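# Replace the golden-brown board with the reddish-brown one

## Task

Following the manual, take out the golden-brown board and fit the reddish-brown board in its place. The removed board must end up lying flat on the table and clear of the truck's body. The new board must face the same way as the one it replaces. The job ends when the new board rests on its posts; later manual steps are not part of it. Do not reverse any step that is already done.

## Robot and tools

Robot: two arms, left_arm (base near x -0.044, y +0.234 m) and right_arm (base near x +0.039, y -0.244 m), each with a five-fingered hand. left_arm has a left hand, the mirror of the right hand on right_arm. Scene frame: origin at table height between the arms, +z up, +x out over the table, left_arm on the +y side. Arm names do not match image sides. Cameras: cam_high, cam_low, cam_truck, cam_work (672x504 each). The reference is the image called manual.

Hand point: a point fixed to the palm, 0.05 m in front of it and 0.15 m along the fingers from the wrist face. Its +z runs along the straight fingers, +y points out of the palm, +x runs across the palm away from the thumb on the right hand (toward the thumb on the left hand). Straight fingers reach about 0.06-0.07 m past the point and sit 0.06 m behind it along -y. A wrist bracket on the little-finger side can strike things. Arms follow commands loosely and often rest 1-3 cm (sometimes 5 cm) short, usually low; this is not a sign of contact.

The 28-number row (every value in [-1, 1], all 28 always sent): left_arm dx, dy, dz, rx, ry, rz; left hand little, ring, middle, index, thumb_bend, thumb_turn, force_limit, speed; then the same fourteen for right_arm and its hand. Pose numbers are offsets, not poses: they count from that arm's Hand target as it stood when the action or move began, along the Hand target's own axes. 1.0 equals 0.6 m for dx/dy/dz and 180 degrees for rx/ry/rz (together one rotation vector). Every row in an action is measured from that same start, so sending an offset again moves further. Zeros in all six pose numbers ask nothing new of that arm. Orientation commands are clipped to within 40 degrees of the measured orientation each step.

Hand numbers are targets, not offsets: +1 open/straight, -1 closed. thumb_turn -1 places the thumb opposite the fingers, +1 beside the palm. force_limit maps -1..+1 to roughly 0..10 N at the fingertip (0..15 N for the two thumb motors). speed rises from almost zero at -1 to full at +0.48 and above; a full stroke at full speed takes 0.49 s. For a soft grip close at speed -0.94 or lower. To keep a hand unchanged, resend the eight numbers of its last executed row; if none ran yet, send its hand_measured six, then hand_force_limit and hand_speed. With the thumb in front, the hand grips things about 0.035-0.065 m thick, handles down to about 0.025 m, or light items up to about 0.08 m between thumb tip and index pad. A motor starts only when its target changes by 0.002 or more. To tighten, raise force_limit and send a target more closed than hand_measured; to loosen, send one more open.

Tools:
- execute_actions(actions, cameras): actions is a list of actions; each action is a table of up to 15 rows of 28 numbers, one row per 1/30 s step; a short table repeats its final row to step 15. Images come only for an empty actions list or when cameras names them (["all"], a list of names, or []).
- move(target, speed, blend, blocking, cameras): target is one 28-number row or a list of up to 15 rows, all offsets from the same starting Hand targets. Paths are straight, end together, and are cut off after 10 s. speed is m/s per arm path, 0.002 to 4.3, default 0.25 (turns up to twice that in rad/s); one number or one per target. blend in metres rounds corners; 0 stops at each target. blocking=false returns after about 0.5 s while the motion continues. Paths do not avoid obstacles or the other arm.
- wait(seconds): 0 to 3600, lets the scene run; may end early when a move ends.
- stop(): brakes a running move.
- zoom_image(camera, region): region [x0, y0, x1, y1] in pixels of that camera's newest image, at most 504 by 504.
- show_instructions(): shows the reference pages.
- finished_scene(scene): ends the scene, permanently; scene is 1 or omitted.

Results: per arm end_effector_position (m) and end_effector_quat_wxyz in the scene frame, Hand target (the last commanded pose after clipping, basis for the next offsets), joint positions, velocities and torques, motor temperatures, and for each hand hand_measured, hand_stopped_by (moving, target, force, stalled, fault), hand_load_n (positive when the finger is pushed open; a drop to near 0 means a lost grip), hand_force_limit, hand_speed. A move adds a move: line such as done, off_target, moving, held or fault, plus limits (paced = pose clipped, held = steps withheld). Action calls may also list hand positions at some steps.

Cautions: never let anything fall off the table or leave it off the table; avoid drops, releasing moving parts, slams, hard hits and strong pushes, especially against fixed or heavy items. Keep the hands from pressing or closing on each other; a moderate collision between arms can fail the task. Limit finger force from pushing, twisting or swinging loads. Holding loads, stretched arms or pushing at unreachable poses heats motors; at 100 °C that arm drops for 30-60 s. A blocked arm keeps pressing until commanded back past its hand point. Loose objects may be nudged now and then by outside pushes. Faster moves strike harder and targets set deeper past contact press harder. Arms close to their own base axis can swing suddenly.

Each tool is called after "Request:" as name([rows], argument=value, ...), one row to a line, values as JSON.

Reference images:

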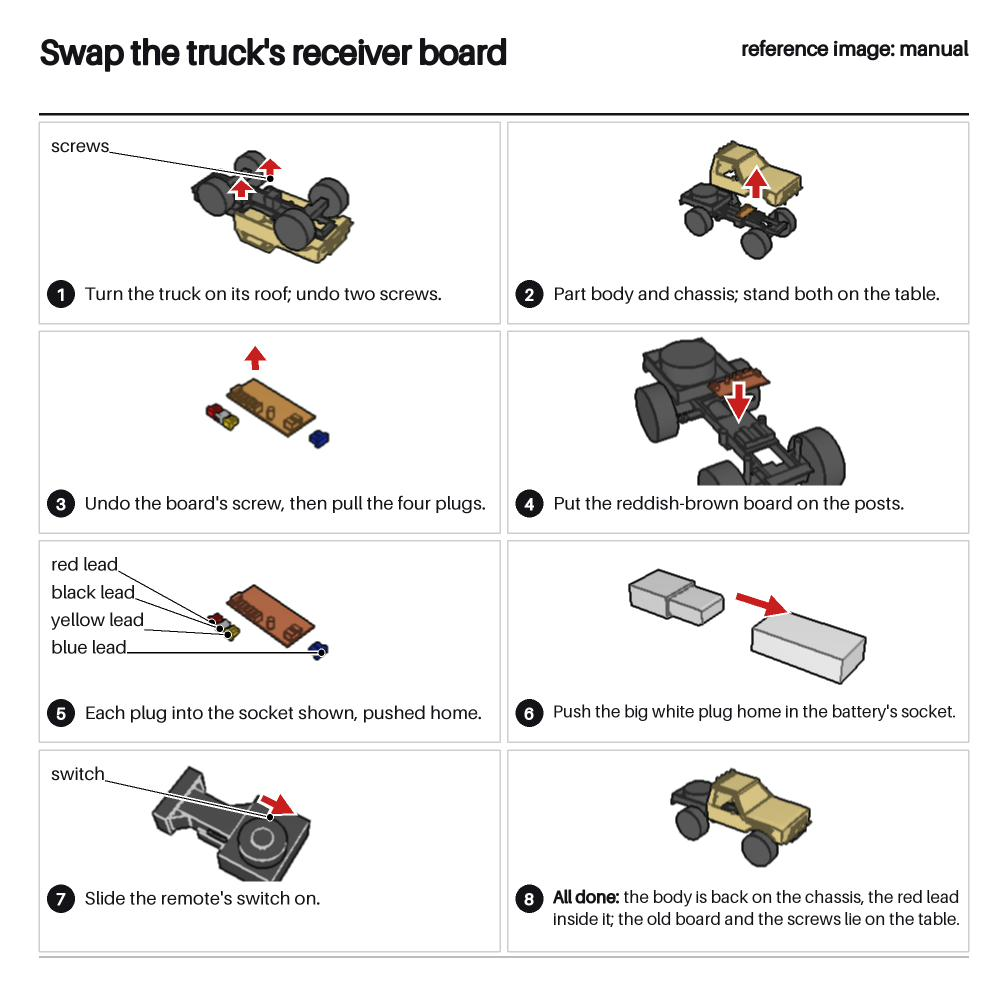

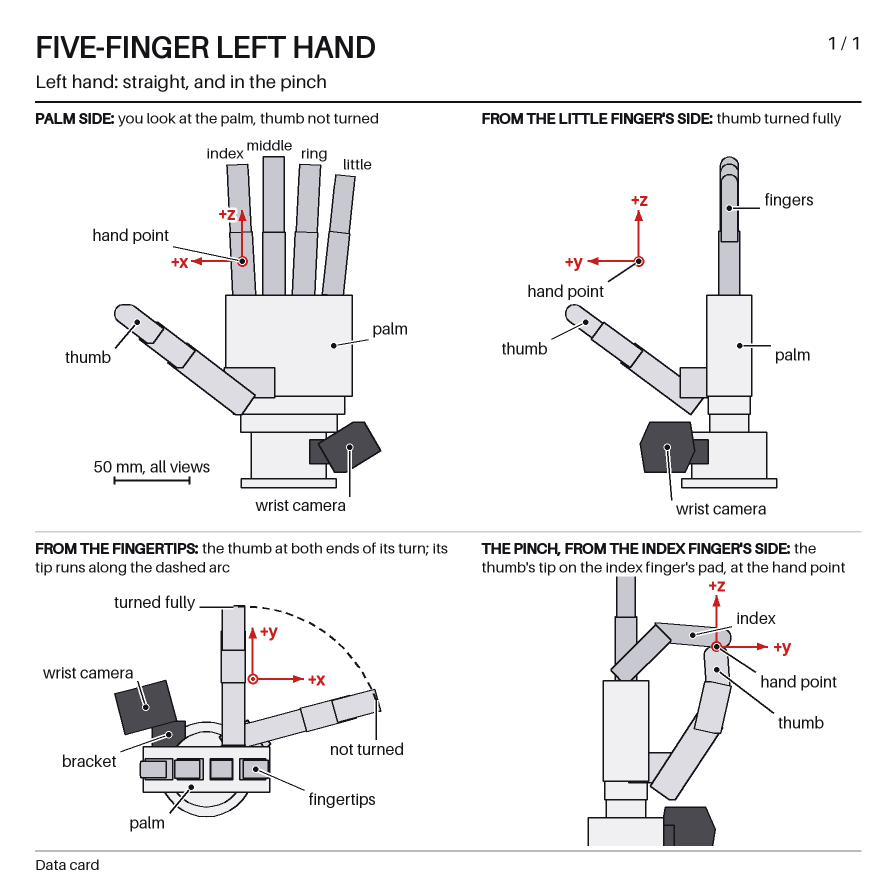

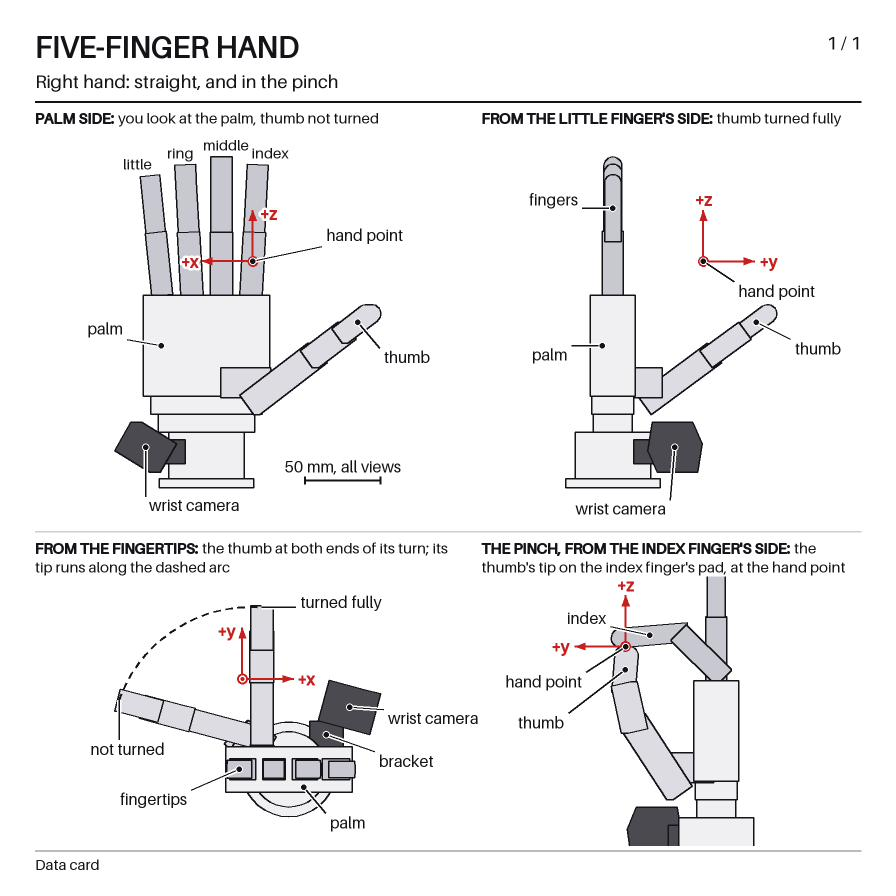

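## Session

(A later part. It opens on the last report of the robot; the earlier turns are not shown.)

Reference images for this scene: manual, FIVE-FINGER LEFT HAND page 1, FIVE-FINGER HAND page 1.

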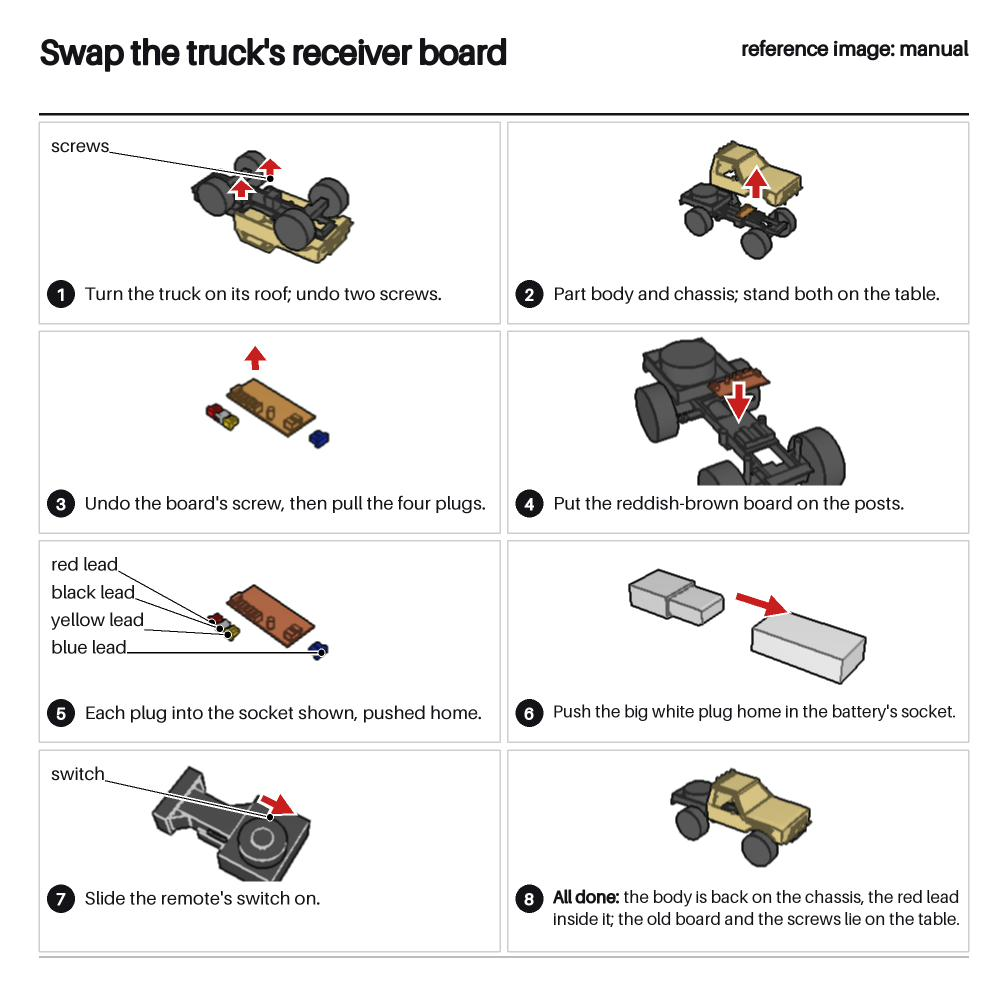

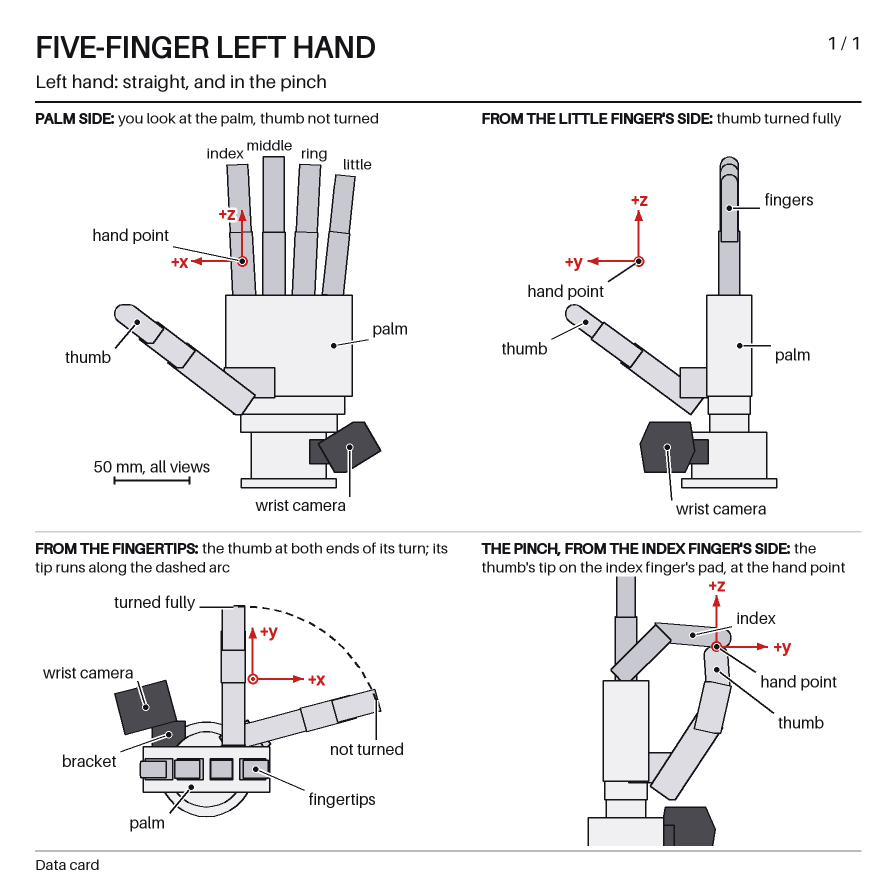

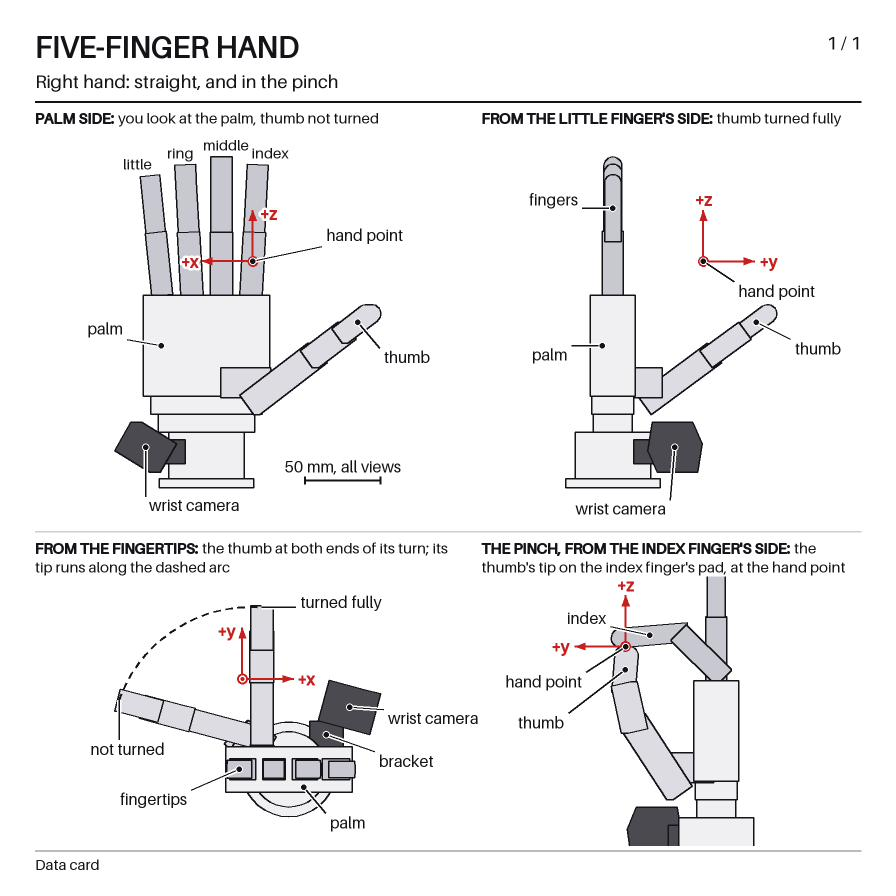

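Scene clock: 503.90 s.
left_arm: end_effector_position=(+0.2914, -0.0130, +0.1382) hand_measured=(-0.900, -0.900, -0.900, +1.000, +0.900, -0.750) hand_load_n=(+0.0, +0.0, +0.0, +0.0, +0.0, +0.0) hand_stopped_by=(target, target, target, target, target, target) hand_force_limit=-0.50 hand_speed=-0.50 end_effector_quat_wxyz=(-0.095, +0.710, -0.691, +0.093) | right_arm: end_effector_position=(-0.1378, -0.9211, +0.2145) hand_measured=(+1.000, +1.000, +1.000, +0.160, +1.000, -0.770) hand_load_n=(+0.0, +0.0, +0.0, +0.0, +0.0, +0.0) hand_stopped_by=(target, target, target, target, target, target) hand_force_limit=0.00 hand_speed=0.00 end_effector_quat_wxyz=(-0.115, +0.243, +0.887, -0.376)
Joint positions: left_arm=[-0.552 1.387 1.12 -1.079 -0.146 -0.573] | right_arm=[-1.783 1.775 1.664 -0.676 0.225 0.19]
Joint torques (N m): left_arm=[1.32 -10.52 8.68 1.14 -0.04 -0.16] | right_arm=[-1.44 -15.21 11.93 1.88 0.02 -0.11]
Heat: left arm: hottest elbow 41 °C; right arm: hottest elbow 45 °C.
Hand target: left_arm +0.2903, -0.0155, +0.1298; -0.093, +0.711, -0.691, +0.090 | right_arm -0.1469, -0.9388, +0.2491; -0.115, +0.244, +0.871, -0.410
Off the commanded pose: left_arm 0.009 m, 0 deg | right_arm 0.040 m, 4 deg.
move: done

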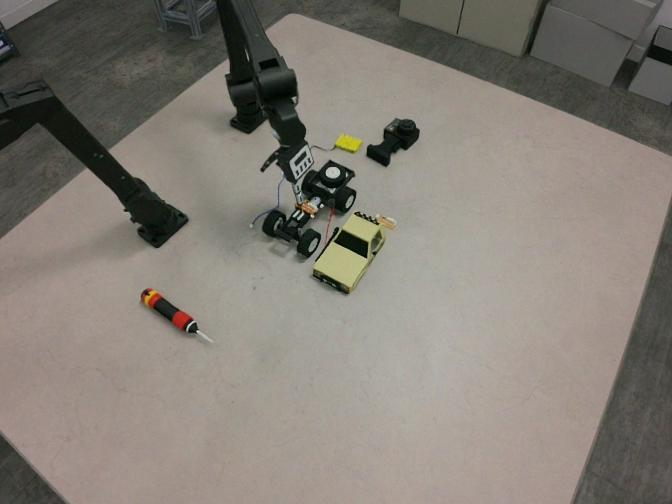

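Request:
move(target=[0, 0.00385, 0.01449, 0, 0, 0, -0.9, -0.9, -0.9, 1.0, 0.90, -0.75, -0.50, -0.5, 0, 0, 0, 0, 0, 0, 1, 1, 1, 0.16, 1, -0.77, 0, 0], speed=0.02, cameras=["cam_high", "cam_truck"])

Request:
zoom_image(camera="cam_high", region=[284, 186, 324, 216])

Request:
zoom_image(camera="cam_truck", region=[300, 260, 440, 400])

Scene clock: 505.50 s.
left_arm: end_effector_position=(+0.2917, -0.0132, +0.1323) hand_measured=(-0.900, -0.900, -0.900, +1.000, +0.900, -0.750) hand_load_n=(+0.0, +0.0, +0.0, +0.0, +0.0, +0.0) hand_stopped_by=(target, target, target, target, target, target) hand_force_limit=-0.50 hand_speed=-0.50 end_effector_quat_wxyz=(-0.095, +0.710, -0.691, +0.097) | right_arm: end_effector_position=(-0.1378, -0.9211, +0.2145) hand_measured=(+1.000, +1.000, +1.000, +0.160, +1.000, -0.770) hand_load_n=(+0.0, +0.0, +0.0, +0.0, +0.0, +0.0) hand_stopped_by=(target, target, target, target, target, target) hand_force_limit=0.00 hand_speed=0.00 end_effector_quat_wxyz=(-0.115, +0.243, +0.887, -0.376)
Joint positions: left_arm=[-0.552 1.387 1.103 -1.055 -0.146 -0.573] | right_arm=[-1.783 1.775 1.664 -0.676 0.225 0.19]
Joint torques (N m): left_arm=[1.26 -9.88 8.55 1.16 -0.04 -0.17] | right_arm=[-1.08 -15.27 11.73 1.69 0.04 -0.08]
Heat: left arm: hottest elbow 41 °C; right arm: hottest elbow 45 °C.
Hand target: left_arm +0.2903, -0.0155, +0.1207; -0.093, +0.711, -0.691, +0.090 | right_arm -0.1469, -0.9388, +0.2491; -0.115, +0.244, +0.871, -0.410
Off the commanded pose: left_arm 0.012 m, 1 deg | right_arm 0.040 m, 4 deg.
move: off_target (left_arm)

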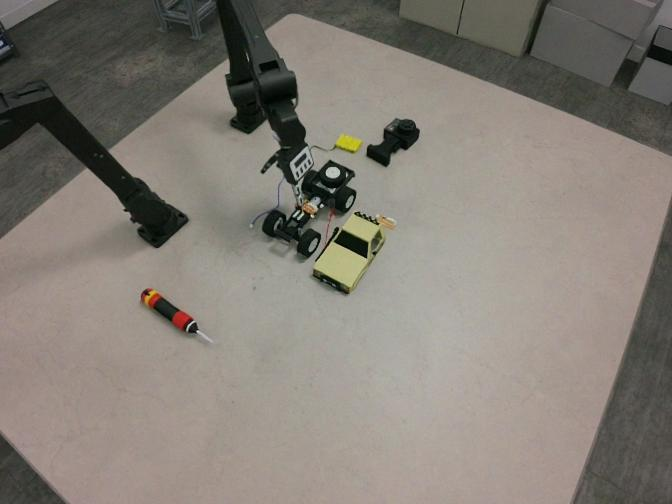

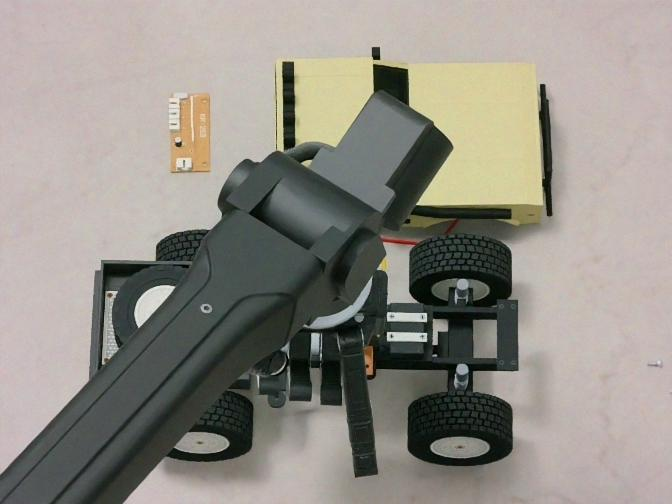

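Scaled by 12.600 from the camera's image (finer frame: 960x720).

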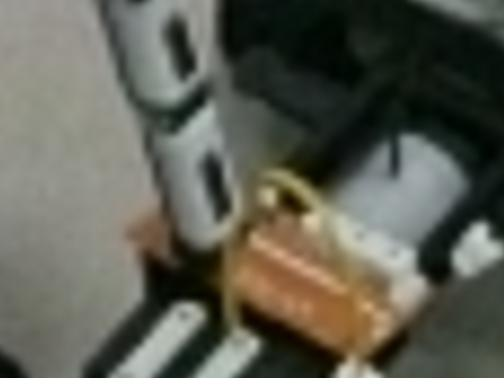

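Scaled by 3.600 from the camera's image (finer frame: 960x720).

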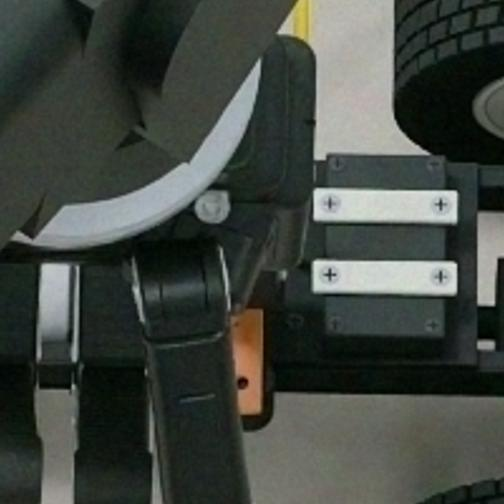

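Request:
move(target=[-0.00327, 0.0049, 0.00387, 0, 0, 0, -0.9, -0.9, -0.9, 1.0, 0.90, -0.75, -0.50, -0.5, 0, 0, 0, 0, 0, 0, 1, 1, 1, 0.16, 1, -0.77, 0, 0], speed=0.01, cameras=["cam_high", "cam_truck"])

Request:
zoom_image(camera="cam_high", region=[284, 186, 324, 216])

Request:
zoom_image(camera="cam_truck", region=[340, 335, 390, 385])

Scene clock: 507.07 s.
left_arm: end_effector_position=(+0.2894, -0.0118, +0.1274) hand_measured=(-0.900, -0.900, -0.900, +1.000, +0.900, -0.750) hand_load_n=(+0.0, +0.0, +0.0, +0.0, +0.0, +0.0) hand_stopped_by=(target, target, target, target, target, target) hand_force_limit=-0.50 hand_speed=-0.50 end_effector_quat_wxyz=(-0.095, +0.710, -0.691, +0.095) | right_arm: end_effector_position=(-0.1378, -0.9211, +0.2145) hand_measured=(+1.000, +1.000, +1.000, +0.160, +1.000, -0.770) hand_load_n=(+0.0, +0.0, +0.0, +0.0, +0.0, +0.0) hand_stopped_by=(target, target, target, target, target, target) hand_force_limit=0.00 hand_speed=0.00 end_effector_quat_wxyz=(-0.115, +0.243, +0.887, -0.376)
Joint positions: left_arm=[-0.552 1.387 1.09 -1.047 -0.146 -0.573] | right_arm=[-1.783 1.775 1.664 -0.676 0.225 0.19]
Joint torques (N m): left_arm=[1.55 -10.29 8.44 1.13 -0.04 -0.17] | right_arm=[-1.2 -15.21 12.03 1.78 0 -0.06]
Heat: left arm: hottest elbow 41 °C; right arm: hottest elbow 45 °C.
Hand target: left_arm +0.2880, -0.0136, +0.1178; -0.093, +0.711, -0.691, +0.090 | right_arm -0.1469, -0.9388, +0.2491; -0.115, +0.244, +0.871, -0.410
Off the commanded pose: left_arm 0.010 m, 1 deg | right_arm 0.040 m, 4 deg.
move: done

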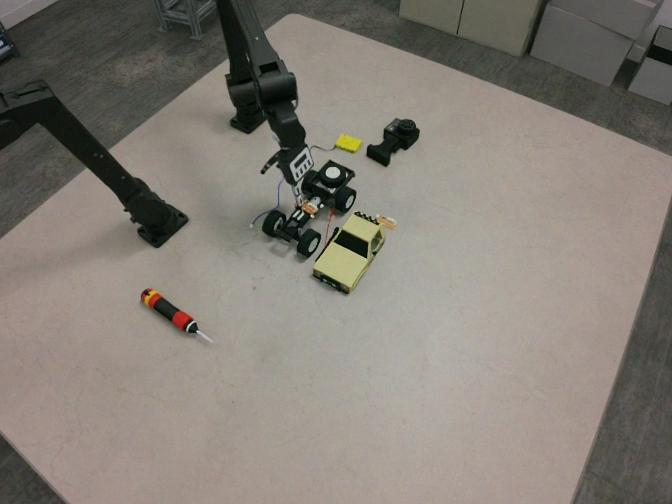

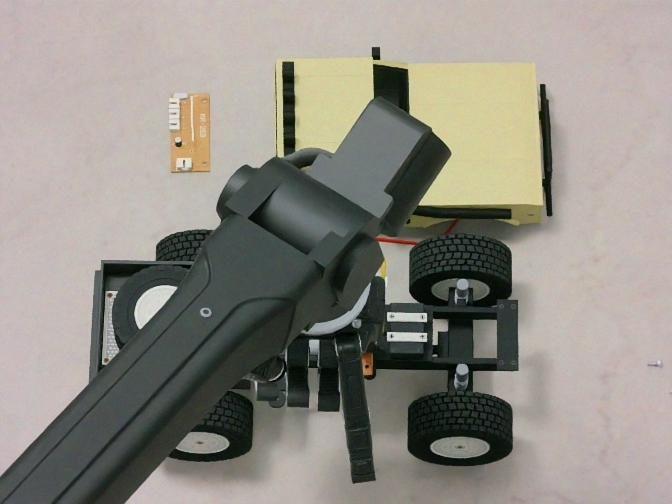

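Scaled by 12.600 from the camera's image (finer frame: 960x720).

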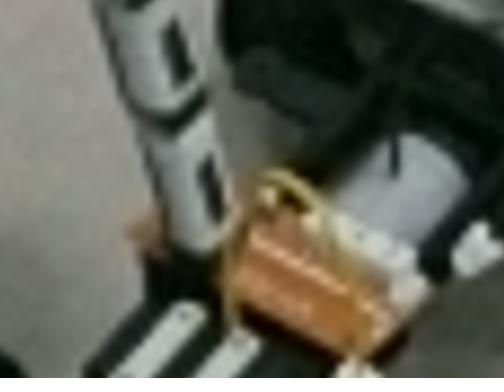

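Scaled by 10.080 from the camera's image (finer frame: 960x720).

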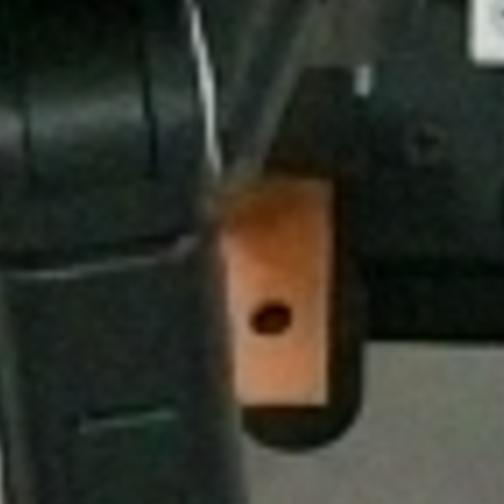

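Request:
move(target=[0, 0.00128, 0.00483, 0, 0, 0, -0.9, -0.9, -0.9, 1.0, 0.90, -0.75, -0.50, -0.5, 0, 0, 0, 0, 0, 0, 1, 1, 1, 0.16, 1, -0.77, 0, 0], speed=0.01, cameras=["cam_high", "cam_truck"])

Request:
zoom_image(camera="cam_high", region=[284, 186, 324, 216])

Request:
zoom_image(camera="cam_truck", region=[340, 335, 390, 385])

Scene clock: 508.53 s.
left_arm: end_effector_position=(+0.2901, -0.0122, +0.1261) hand_measured=(-0.900, -0.900, -0.900, +1.000, +0.900, -0.750) hand_load_n=(+0.0, +0.0, +0.0, +0.0, +0.0, +0.0) hand_stopped_by=(target, target, target, target, target, target) hand_force_limit=-0.50 hand_speed=-0.50 end_effector_quat_wxyz=(-0.095, +0.710, -0.691, +0.097) | right_arm: end_effector_position=(-0.1378, -0.9211, +0.2145) hand_measured=(+1.000, +1.000, +1.000, +0.160, +1.000, -0.770) hand_load_n=(+0.0, +0.0, +0.0, +0.0, +0.0, +0.0) hand_stopped_by=(target, target, target, target, target, target) hand_force_limit=0.00 hand_speed=0.00 end_effector_quat_wxyz=(-0.115, +0.243, +0.887, -0.376)
Joint positions: left_arm=[-0.552 1.387 1.086 -1.038 -0.146 -0.573] | right_arm=[-1.783 1.775 1.664 -0.676 0.225 0.19]
Joint torques (N m): left_arm=[1.55 -9.99 8.28 1.2 -0.03 -0.16] | right_arm=[-1.44 -14.86 11.84 1.61 0.03 -0.1]
Heat: left arm: hottest elbow 41 °C; right arm: hottest elbow 45 °C.
Hand target: left_arm +0.2880, -0.0136, +0.1148; -0.093, +0.711, -0.691, +0.090 | right_arm -0.1469, -0.9388, +0.2491; -0.115, +0.244, +0.871, -0.410
Off the commanded pose: left_arm 0.012 m, 1 deg | right_arm 0.040 m, 4 deg.
move: off_target (left_arm)

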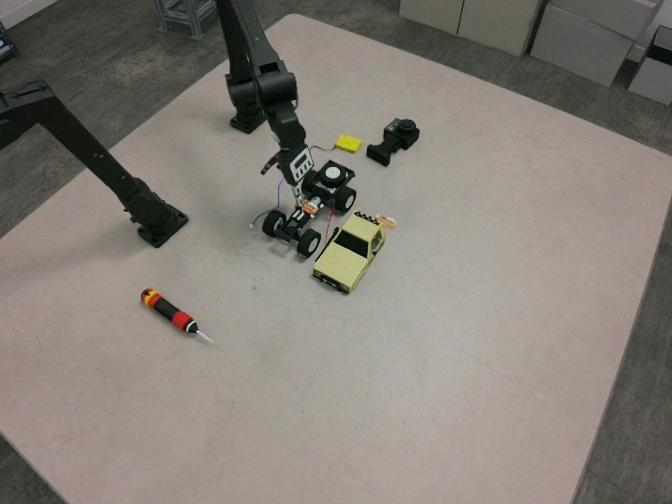

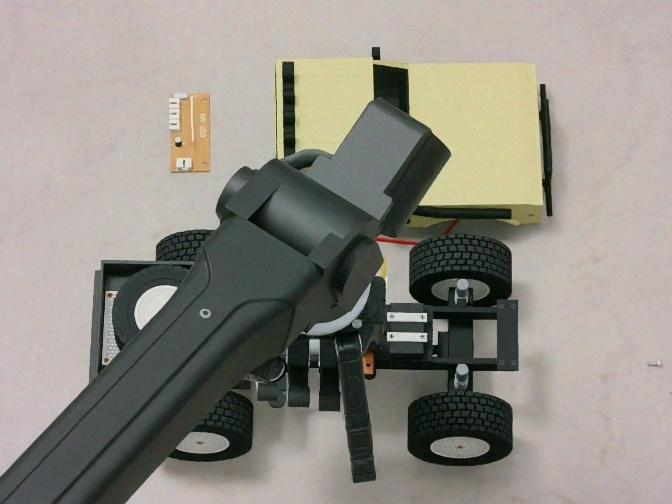

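Scaled by 12.600 from the camera's image (finer frame: 960x720).

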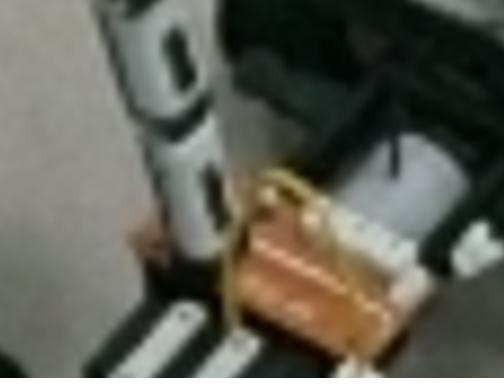

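Scaled by 10.080 from the camera's image (finer frame: 960x720).

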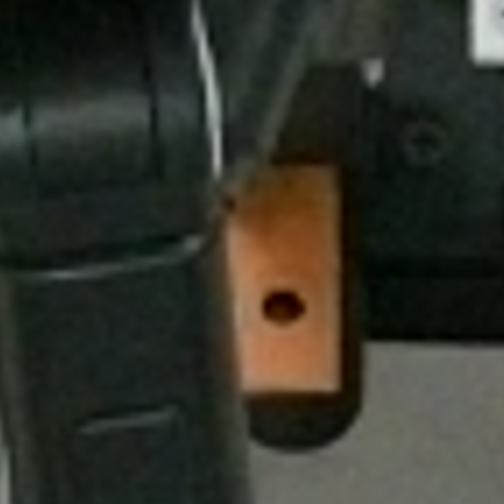

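Request:
move(target=[0.00156, -0.00125, 0.00292, 0, 0, 0, -0.9, -0.9, -0.9, 1.0, 0.90, -0.75, -0.50, -0.5, 0, 0, 0, 0, 0, 0, 1, 1, 1, 0.16, 1, -0.77, 0, 0], speed=0.01, cameras=["cam_high", "cam_truck"])

Request:
zoom_image(camera="cam_high", region=[284, 186, 324, 216])

Request:
zoom_image(camera="cam_truck", region=[340, 335, 390, 385])

Scene clock: 509.77 s.
left_arm: end_effector_position=(+0.2908, -0.0126, +0.1262) hand_measured=(-0.900, -0.900, -0.900, +1.000, +0.900, -0.750) hand_load_n=(+0.0, +0.0, +0.0, -0.5, +0.0, +0.0) hand_stopped_by=(target, target, target, target, target, target) hand_force_limit=-0.50 hand_speed=-0.50 end_effector_quat_wxyz=(-0.096, +0.710, -0.691, +0.098) | right_arm: end_effector_position=(-0.1378, -0.9211, +0.2145) hand_measured=(+1.000, +1.000, +1.000, +0.160, +1.000, -0.770) hand_load_n=(+0.0, +0.0, +0.0, +0.0, +0.0, +0.0) hand_stopped_by=(target, target, target, target, target, target) hand_force_limit=0.00 hand_speed=0.00 end_effector_quat_wxyz=(-0.115, +0.243, +0.887, -0.376)
Joint positions: left_arm=[-0.552 1.387 1.086 -1.036 -0.146 -0.573] | right_arm=[-1.783 1.775 1.664 -0.676 0.225 0.19]
Joint torques (N m): left_arm=[1.38 -9.82 8.4 1.18 -0.03 -0.16] | right_arm=[-1.55 -15.21 11.89 1.89 -0.01 -0.1]
Heat: left arm: hottest elbow 41 °C; right arm: hottest elbow 45 °C.
Hand target: left_arm +0.2892, -0.0145, +0.1133; -0.093, +0.711, -0.691, +0.090 | right_arm -0.1469, -0.9388, +0.2491; -0.115, +0.244, +0.871, -0.410
Off the commanded pose: left_arm 0.013 m, 1 deg | right_arm 0.040 m, 4 deg.
move: off_target (left_arm)

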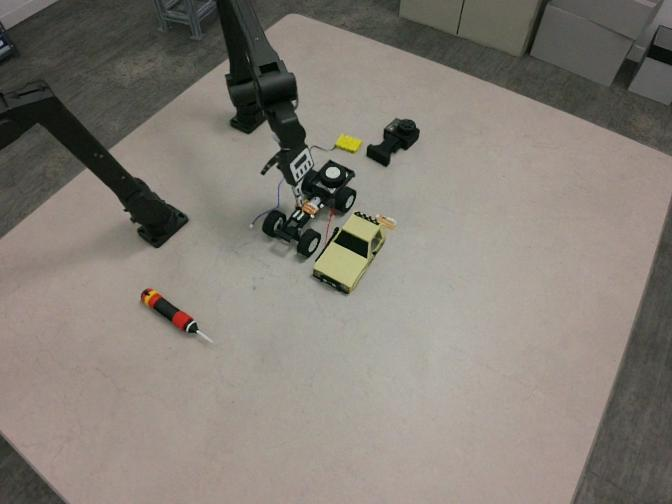

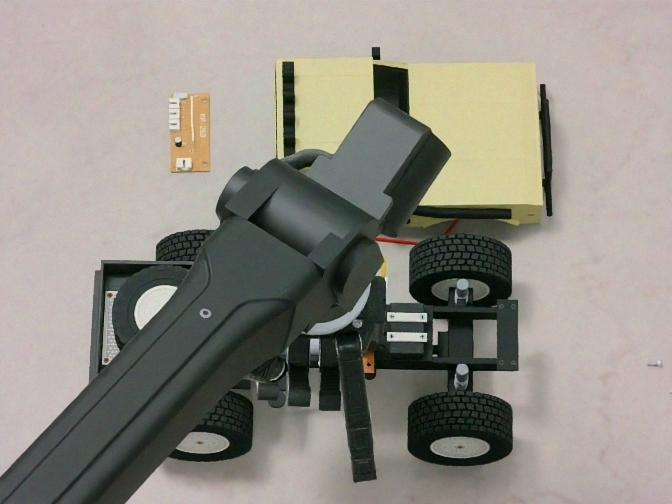

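Scaled by 12.600 from the camera's image (finer frame: 960x720).

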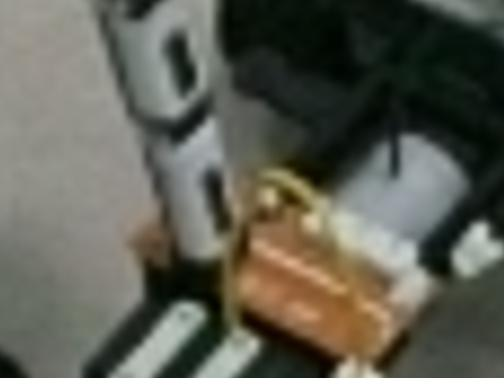

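Scaled by 10.080 from the camera's image (finer frame: 960x720).

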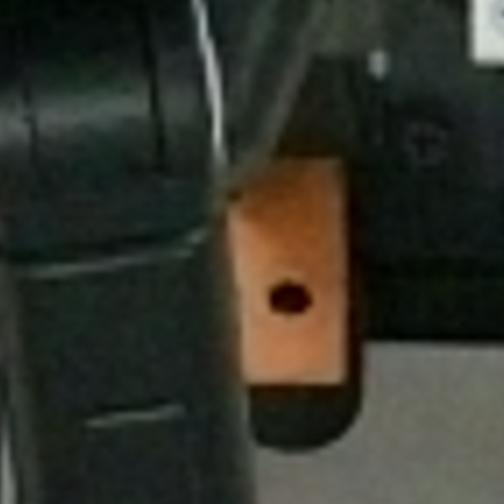

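Request:
move(target=[0.0008, -0.0006, 0.0018, 0, 0, 0, -0.9, -0.9, -0.9, 1.0, 0.90, -0.75, -0.50, -0.5, 0, 0, 0, 0, 0, 0, 1, 1, 1, 0.16, 1, -0.77, 0, 0], speed=0.01, cameras=["cam_high", "cam_truck"])

Request:
zoom_image(camera="cam_truck", region=[340, 335, 390, 385])

Request:
zoom_image(camera="cam_high", region=[290, 190, 330, 225])

Scene clock: 510.73 s.
left_arm: end_effector_position=(+0.2912, -0.0129, +0.1260) hand_measured=(-0.900, -0.900, -0.900, +1.000, +0.900, -0.750) hand_load_n=(+0.0, +0.0, +0.0, -0.5, +0.0, +0.0) hand_stopped_by=(target, target, target, target, target, target) hand_force_limit=-0.50 hand_speed=-0.50 end_effector_quat_wxyz=(-0.096, +0.710, -0.691, +0.099) | right_arm: end_effector_position=(-0.1378, -0.9211, +0.2145) hand_measured=(+1.000, +1.000, +1.000, +0.160, +1.000, -0.770) hand_load_n=(+0.0, +0.0, +0.0, +0.0, +0.0, +0.0) hand_stopped_by=(target, target, target, target, target, target) hand_force_limit=0.00 hand_speed=0.00 end_effector_quat_wxyz=(-0.115, +0.243, +0.887, -0.376)
Joint positions: left_arm=[-0.552 1.388 1.086 -1.034 -0.146 -0.573] | right_arm=[-1.783 1.775 1.664 -0.676 0.225 0.19]
Joint torques (N m): left_arm=[1.26 -9.52 8.46 1.22 -0.04 -0.16] | right_arm=[-1.85 -15.27 11.69 1.69 0.02 -0.11]
Heat: left arm: hottest elbow 40 °C; right arm: hottest elbow 45 °C.
Hand target: left_arm +0.2898, -0.0149, +0.1123; -0.093, +0.711, -0.691, +0.090 | right_arm -0.1469, -0.9388, +0.2491; -0.115, +0.244, +0.871, -0.410
Off the commanded pose: left_arm 0.014 m, 1 deg | right_arm 0.040 m, 4 deg.
move: off_target (left_arm)

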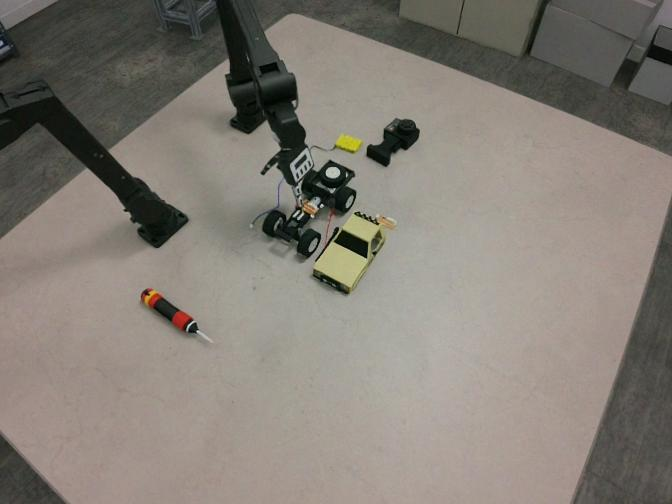

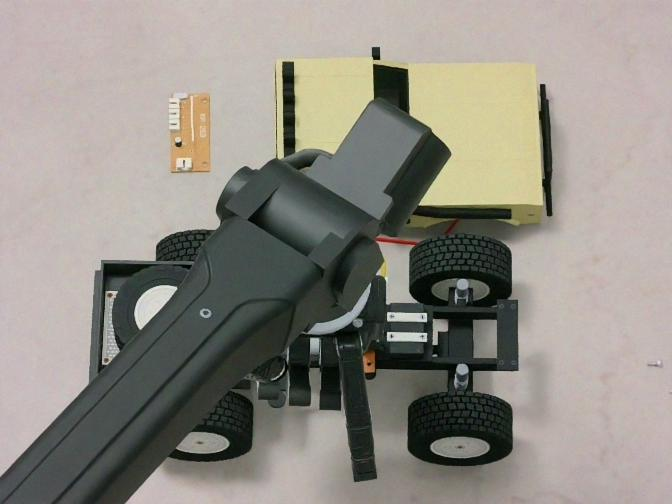

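Scaled by 10.080 from the camera's image (finer frame: 960x720).

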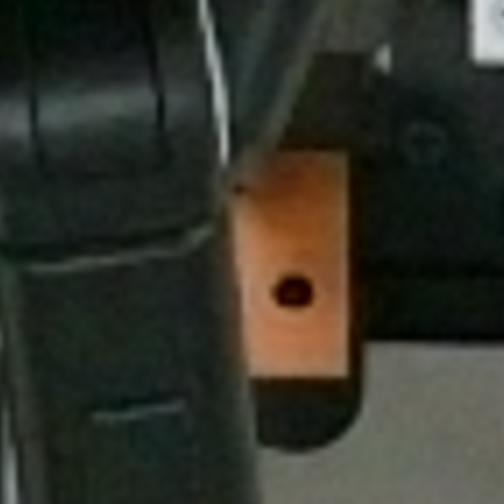

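Scaled by 12.600 from the camera's image (finer frame: 960x720).

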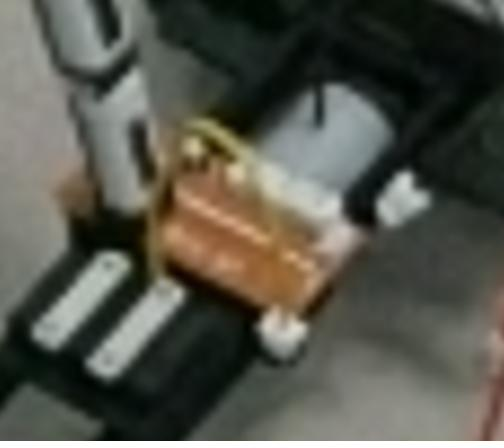

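Request:
move(target=[0.00068, -0.00627, -0.01979, 0.00792, 0.00514, -0.00137, -0.9, -0.9, -0.9, 1.0, 0.90, -0.75, -0.50, -0.5, 0, 0, 0, 0, 0, 0, 1, 1, 1, 0.16, 1, -0.77, 0, 0], speed=0.02, cameras=["cam_high", "cam_truck"])

Request:
zoom_image(camera="cam_truck", region=[340, 335, 390, 385])

Request:
zoom_image(camera="cam_high", region=[290, 190, 330, 225])

Scene clock: 513.83 s.
left_arm: end_effector_position=(+0.2912, -0.0129, +0.1261) hand_measured=(-0.900, -0.900, -0.900, +1.000, +0.900, -0.750) hand_load_n=(+0.0, +0.0, +0.0, +0.0, +0.0, +0.0) hand_stopped_by=(target, target, target, target, target, target) hand_force_limit=-0.50 hand_speed=-0.50 end_effector_quat_wxyz=(-0.096, +0.710, -0.691, +0.099) | right_arm: end_effector_position=(-0.1378, -0.9211, +0.2145) hand_measured=(+1.000, +1.000, +1.000, +0.160, +1.000, -0.770) hand_load_n=(+0.0, +0.0, +0.0, +0.0, +0.0, +0.0) hand_stopped_by=(target, target, target, target, target, target) hand_force_limit=0.00 hand_speed=0.00 end_effector_quat_wxyz=(-0.115, +0.243, +0.887, -0.376)
Joint positions: left_arm=[-0.552 1.387 1.086 -1.034 -0.146 -0.573] | right_arm=[-1.783 1.775 1.664 -0.676 0.225 0.19]
Joint torques (N m): left_arm=[1.38 -11.81 8.65 1.22 -0.04 -0.17] | right_arm=[-1.38 -15.09 12.08 1.84 0.03 -0.08]
Heat: left arm: hottest elbow 40 °C; right arm: hottest elbow 45 °C.
Hand target: left_arm +0.2904, -0.0153, +0.1247; -0.096, +0.710, -0.689, +0.105 | right_arm -0.1469, -0.9388, +0.2491; -0.115, +0.244, +0.871, -0.410
Off the commanded pose: left_arm 0.003 m, 1 deg | right_arm 0.040 m, 4 deg.
move: done

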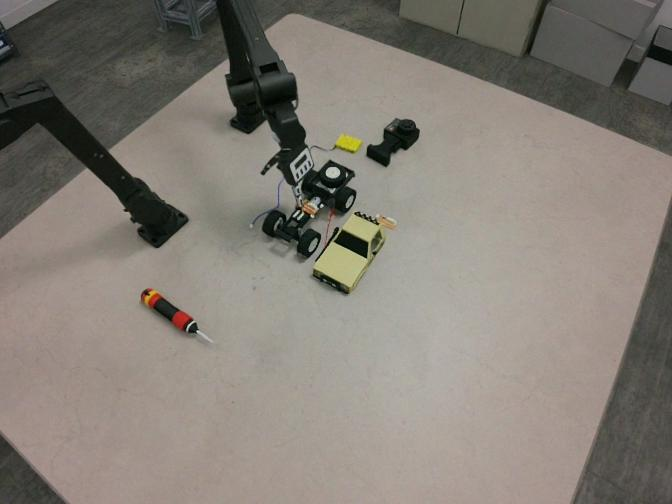

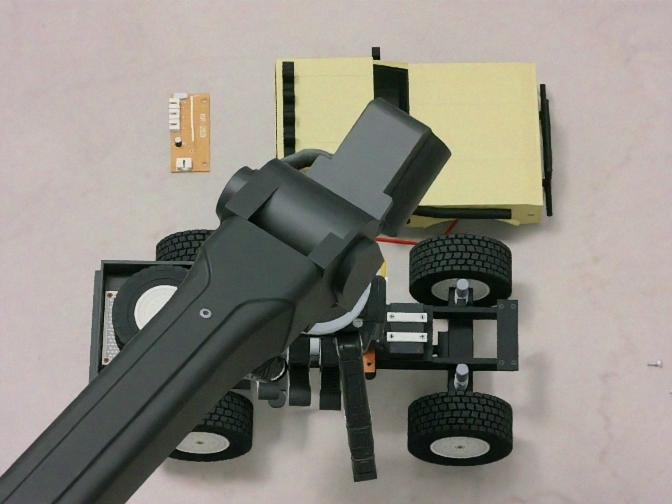

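Scaled by 10.080 from the camera's image (finer frame: 960x720).

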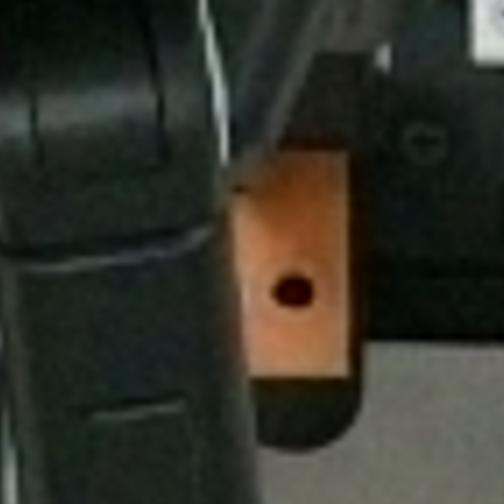

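Scaled by 12.600 from the camera's image (finer frame: 960x720).

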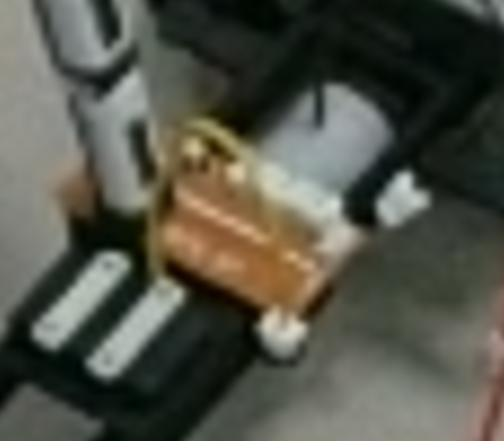

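Request:
move(target=[0.00045, -0.00418, -0.01319, 0.00528, 0.00343, -0.00091, -0.9, -0.9, -0.9, 1.0, 0.90, -0.75, -0.50, -0.5, 0, 0, 0, 0, 0, 0, 1, 1, 1, 0.16, 1, -0.77, 0, 0], speed=0.02, cameras=["cam_high", "cam_truck"])

Request:
zoom_image(camera="cam_truck", region=[340, 335, 390, 385])

Request:
zoom_image(camera="cam_high", region=[290, 190, 330, 225])

Scene clock: 515.00 s.
left_arm: end_effector_position=(+0.2912, -0.0129, +0.1339) hand_measured=(-0.900, -0.900, -0.900, +1.000, +0.900, -0.750) hand_load_n=(+0.0, +0.0, +0.0, +0.0, +0.0, +0.0) hand_stopped_by=(target, target, target, target, target, target) hand_force_limit=-0.50 hand_speed=-0.50 end_effector_quat_wxyz=(-0.098, +0.710, -0.689, +0.109) | right_arm: end_effector_position=(-0.1378, -0.9211, +0.2145) hand_measured=(+1.000, +1.000, +1.000, +0.160, +1.000, -0.770) hand_load_n=(+0.0, +0.0, +0.0, +0.0, +0.0, +0.0) hand_stopped_by=(target, target, target, target, target, target) hand_force_limit=0.00 hand_speed=0.00 end_effector_quat_wxyz=(-0.115, +0.243, +0.887, -0.376)
Joint positions: left_arm=[-0.552 1.367 1.086 -1.034 -0.146 -0.573] | right_arm=[-1.783 1.775 1.664 -0.676 0.225 0.19]
Joint torques (N m): left_arm=[1.32 -11.63 8.92 1.16 -0.04 -0.17] | right_arm=[-1.44 -15.62 11.9 1.8 -0.03 -0.05]
Heat: left arm: hottest elbow 40 °C; right arm: hottest elbow 45 °C.
Hand target: left_arm +0.2906, -0.0155, +0.1331; -0.098, +0.710, -0.688, +0.114 | right_arm -0.1469, -0.9388, +0.2491; -0.115, +0.244, +0.871, -0.410
Off the commanded pose: left_arm 0.003 m, 1 deg | right_arm 0.040 m, 4 deg.
move: done

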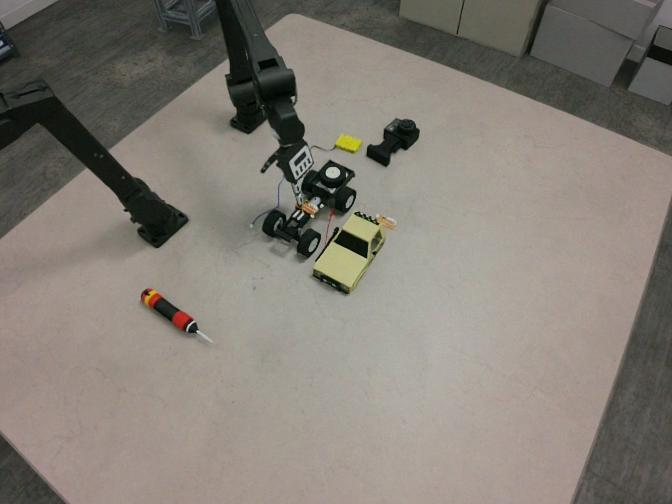

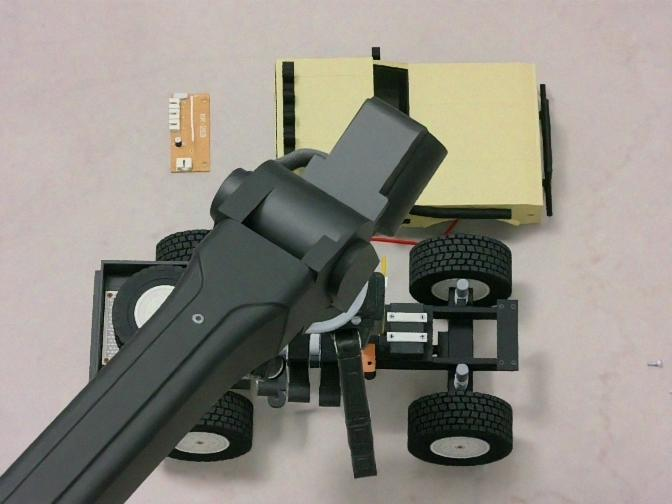

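Scaled by 10.080 from the camera's image (finer frame: 960x720).

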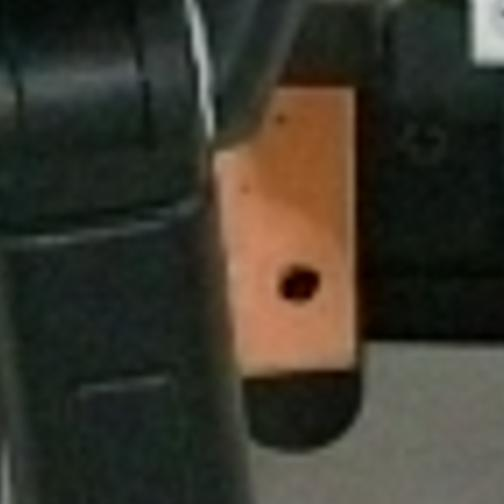

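Scaled by 12.600 from the camera's image (finer frame: 960x720).

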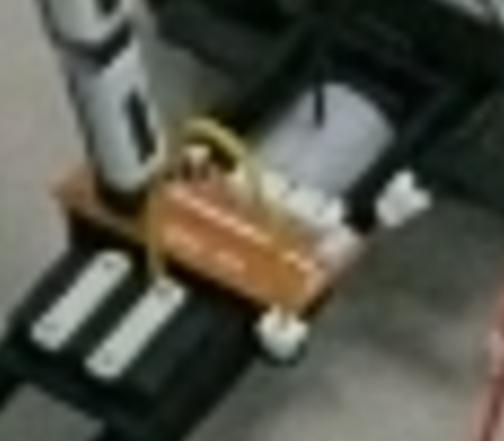

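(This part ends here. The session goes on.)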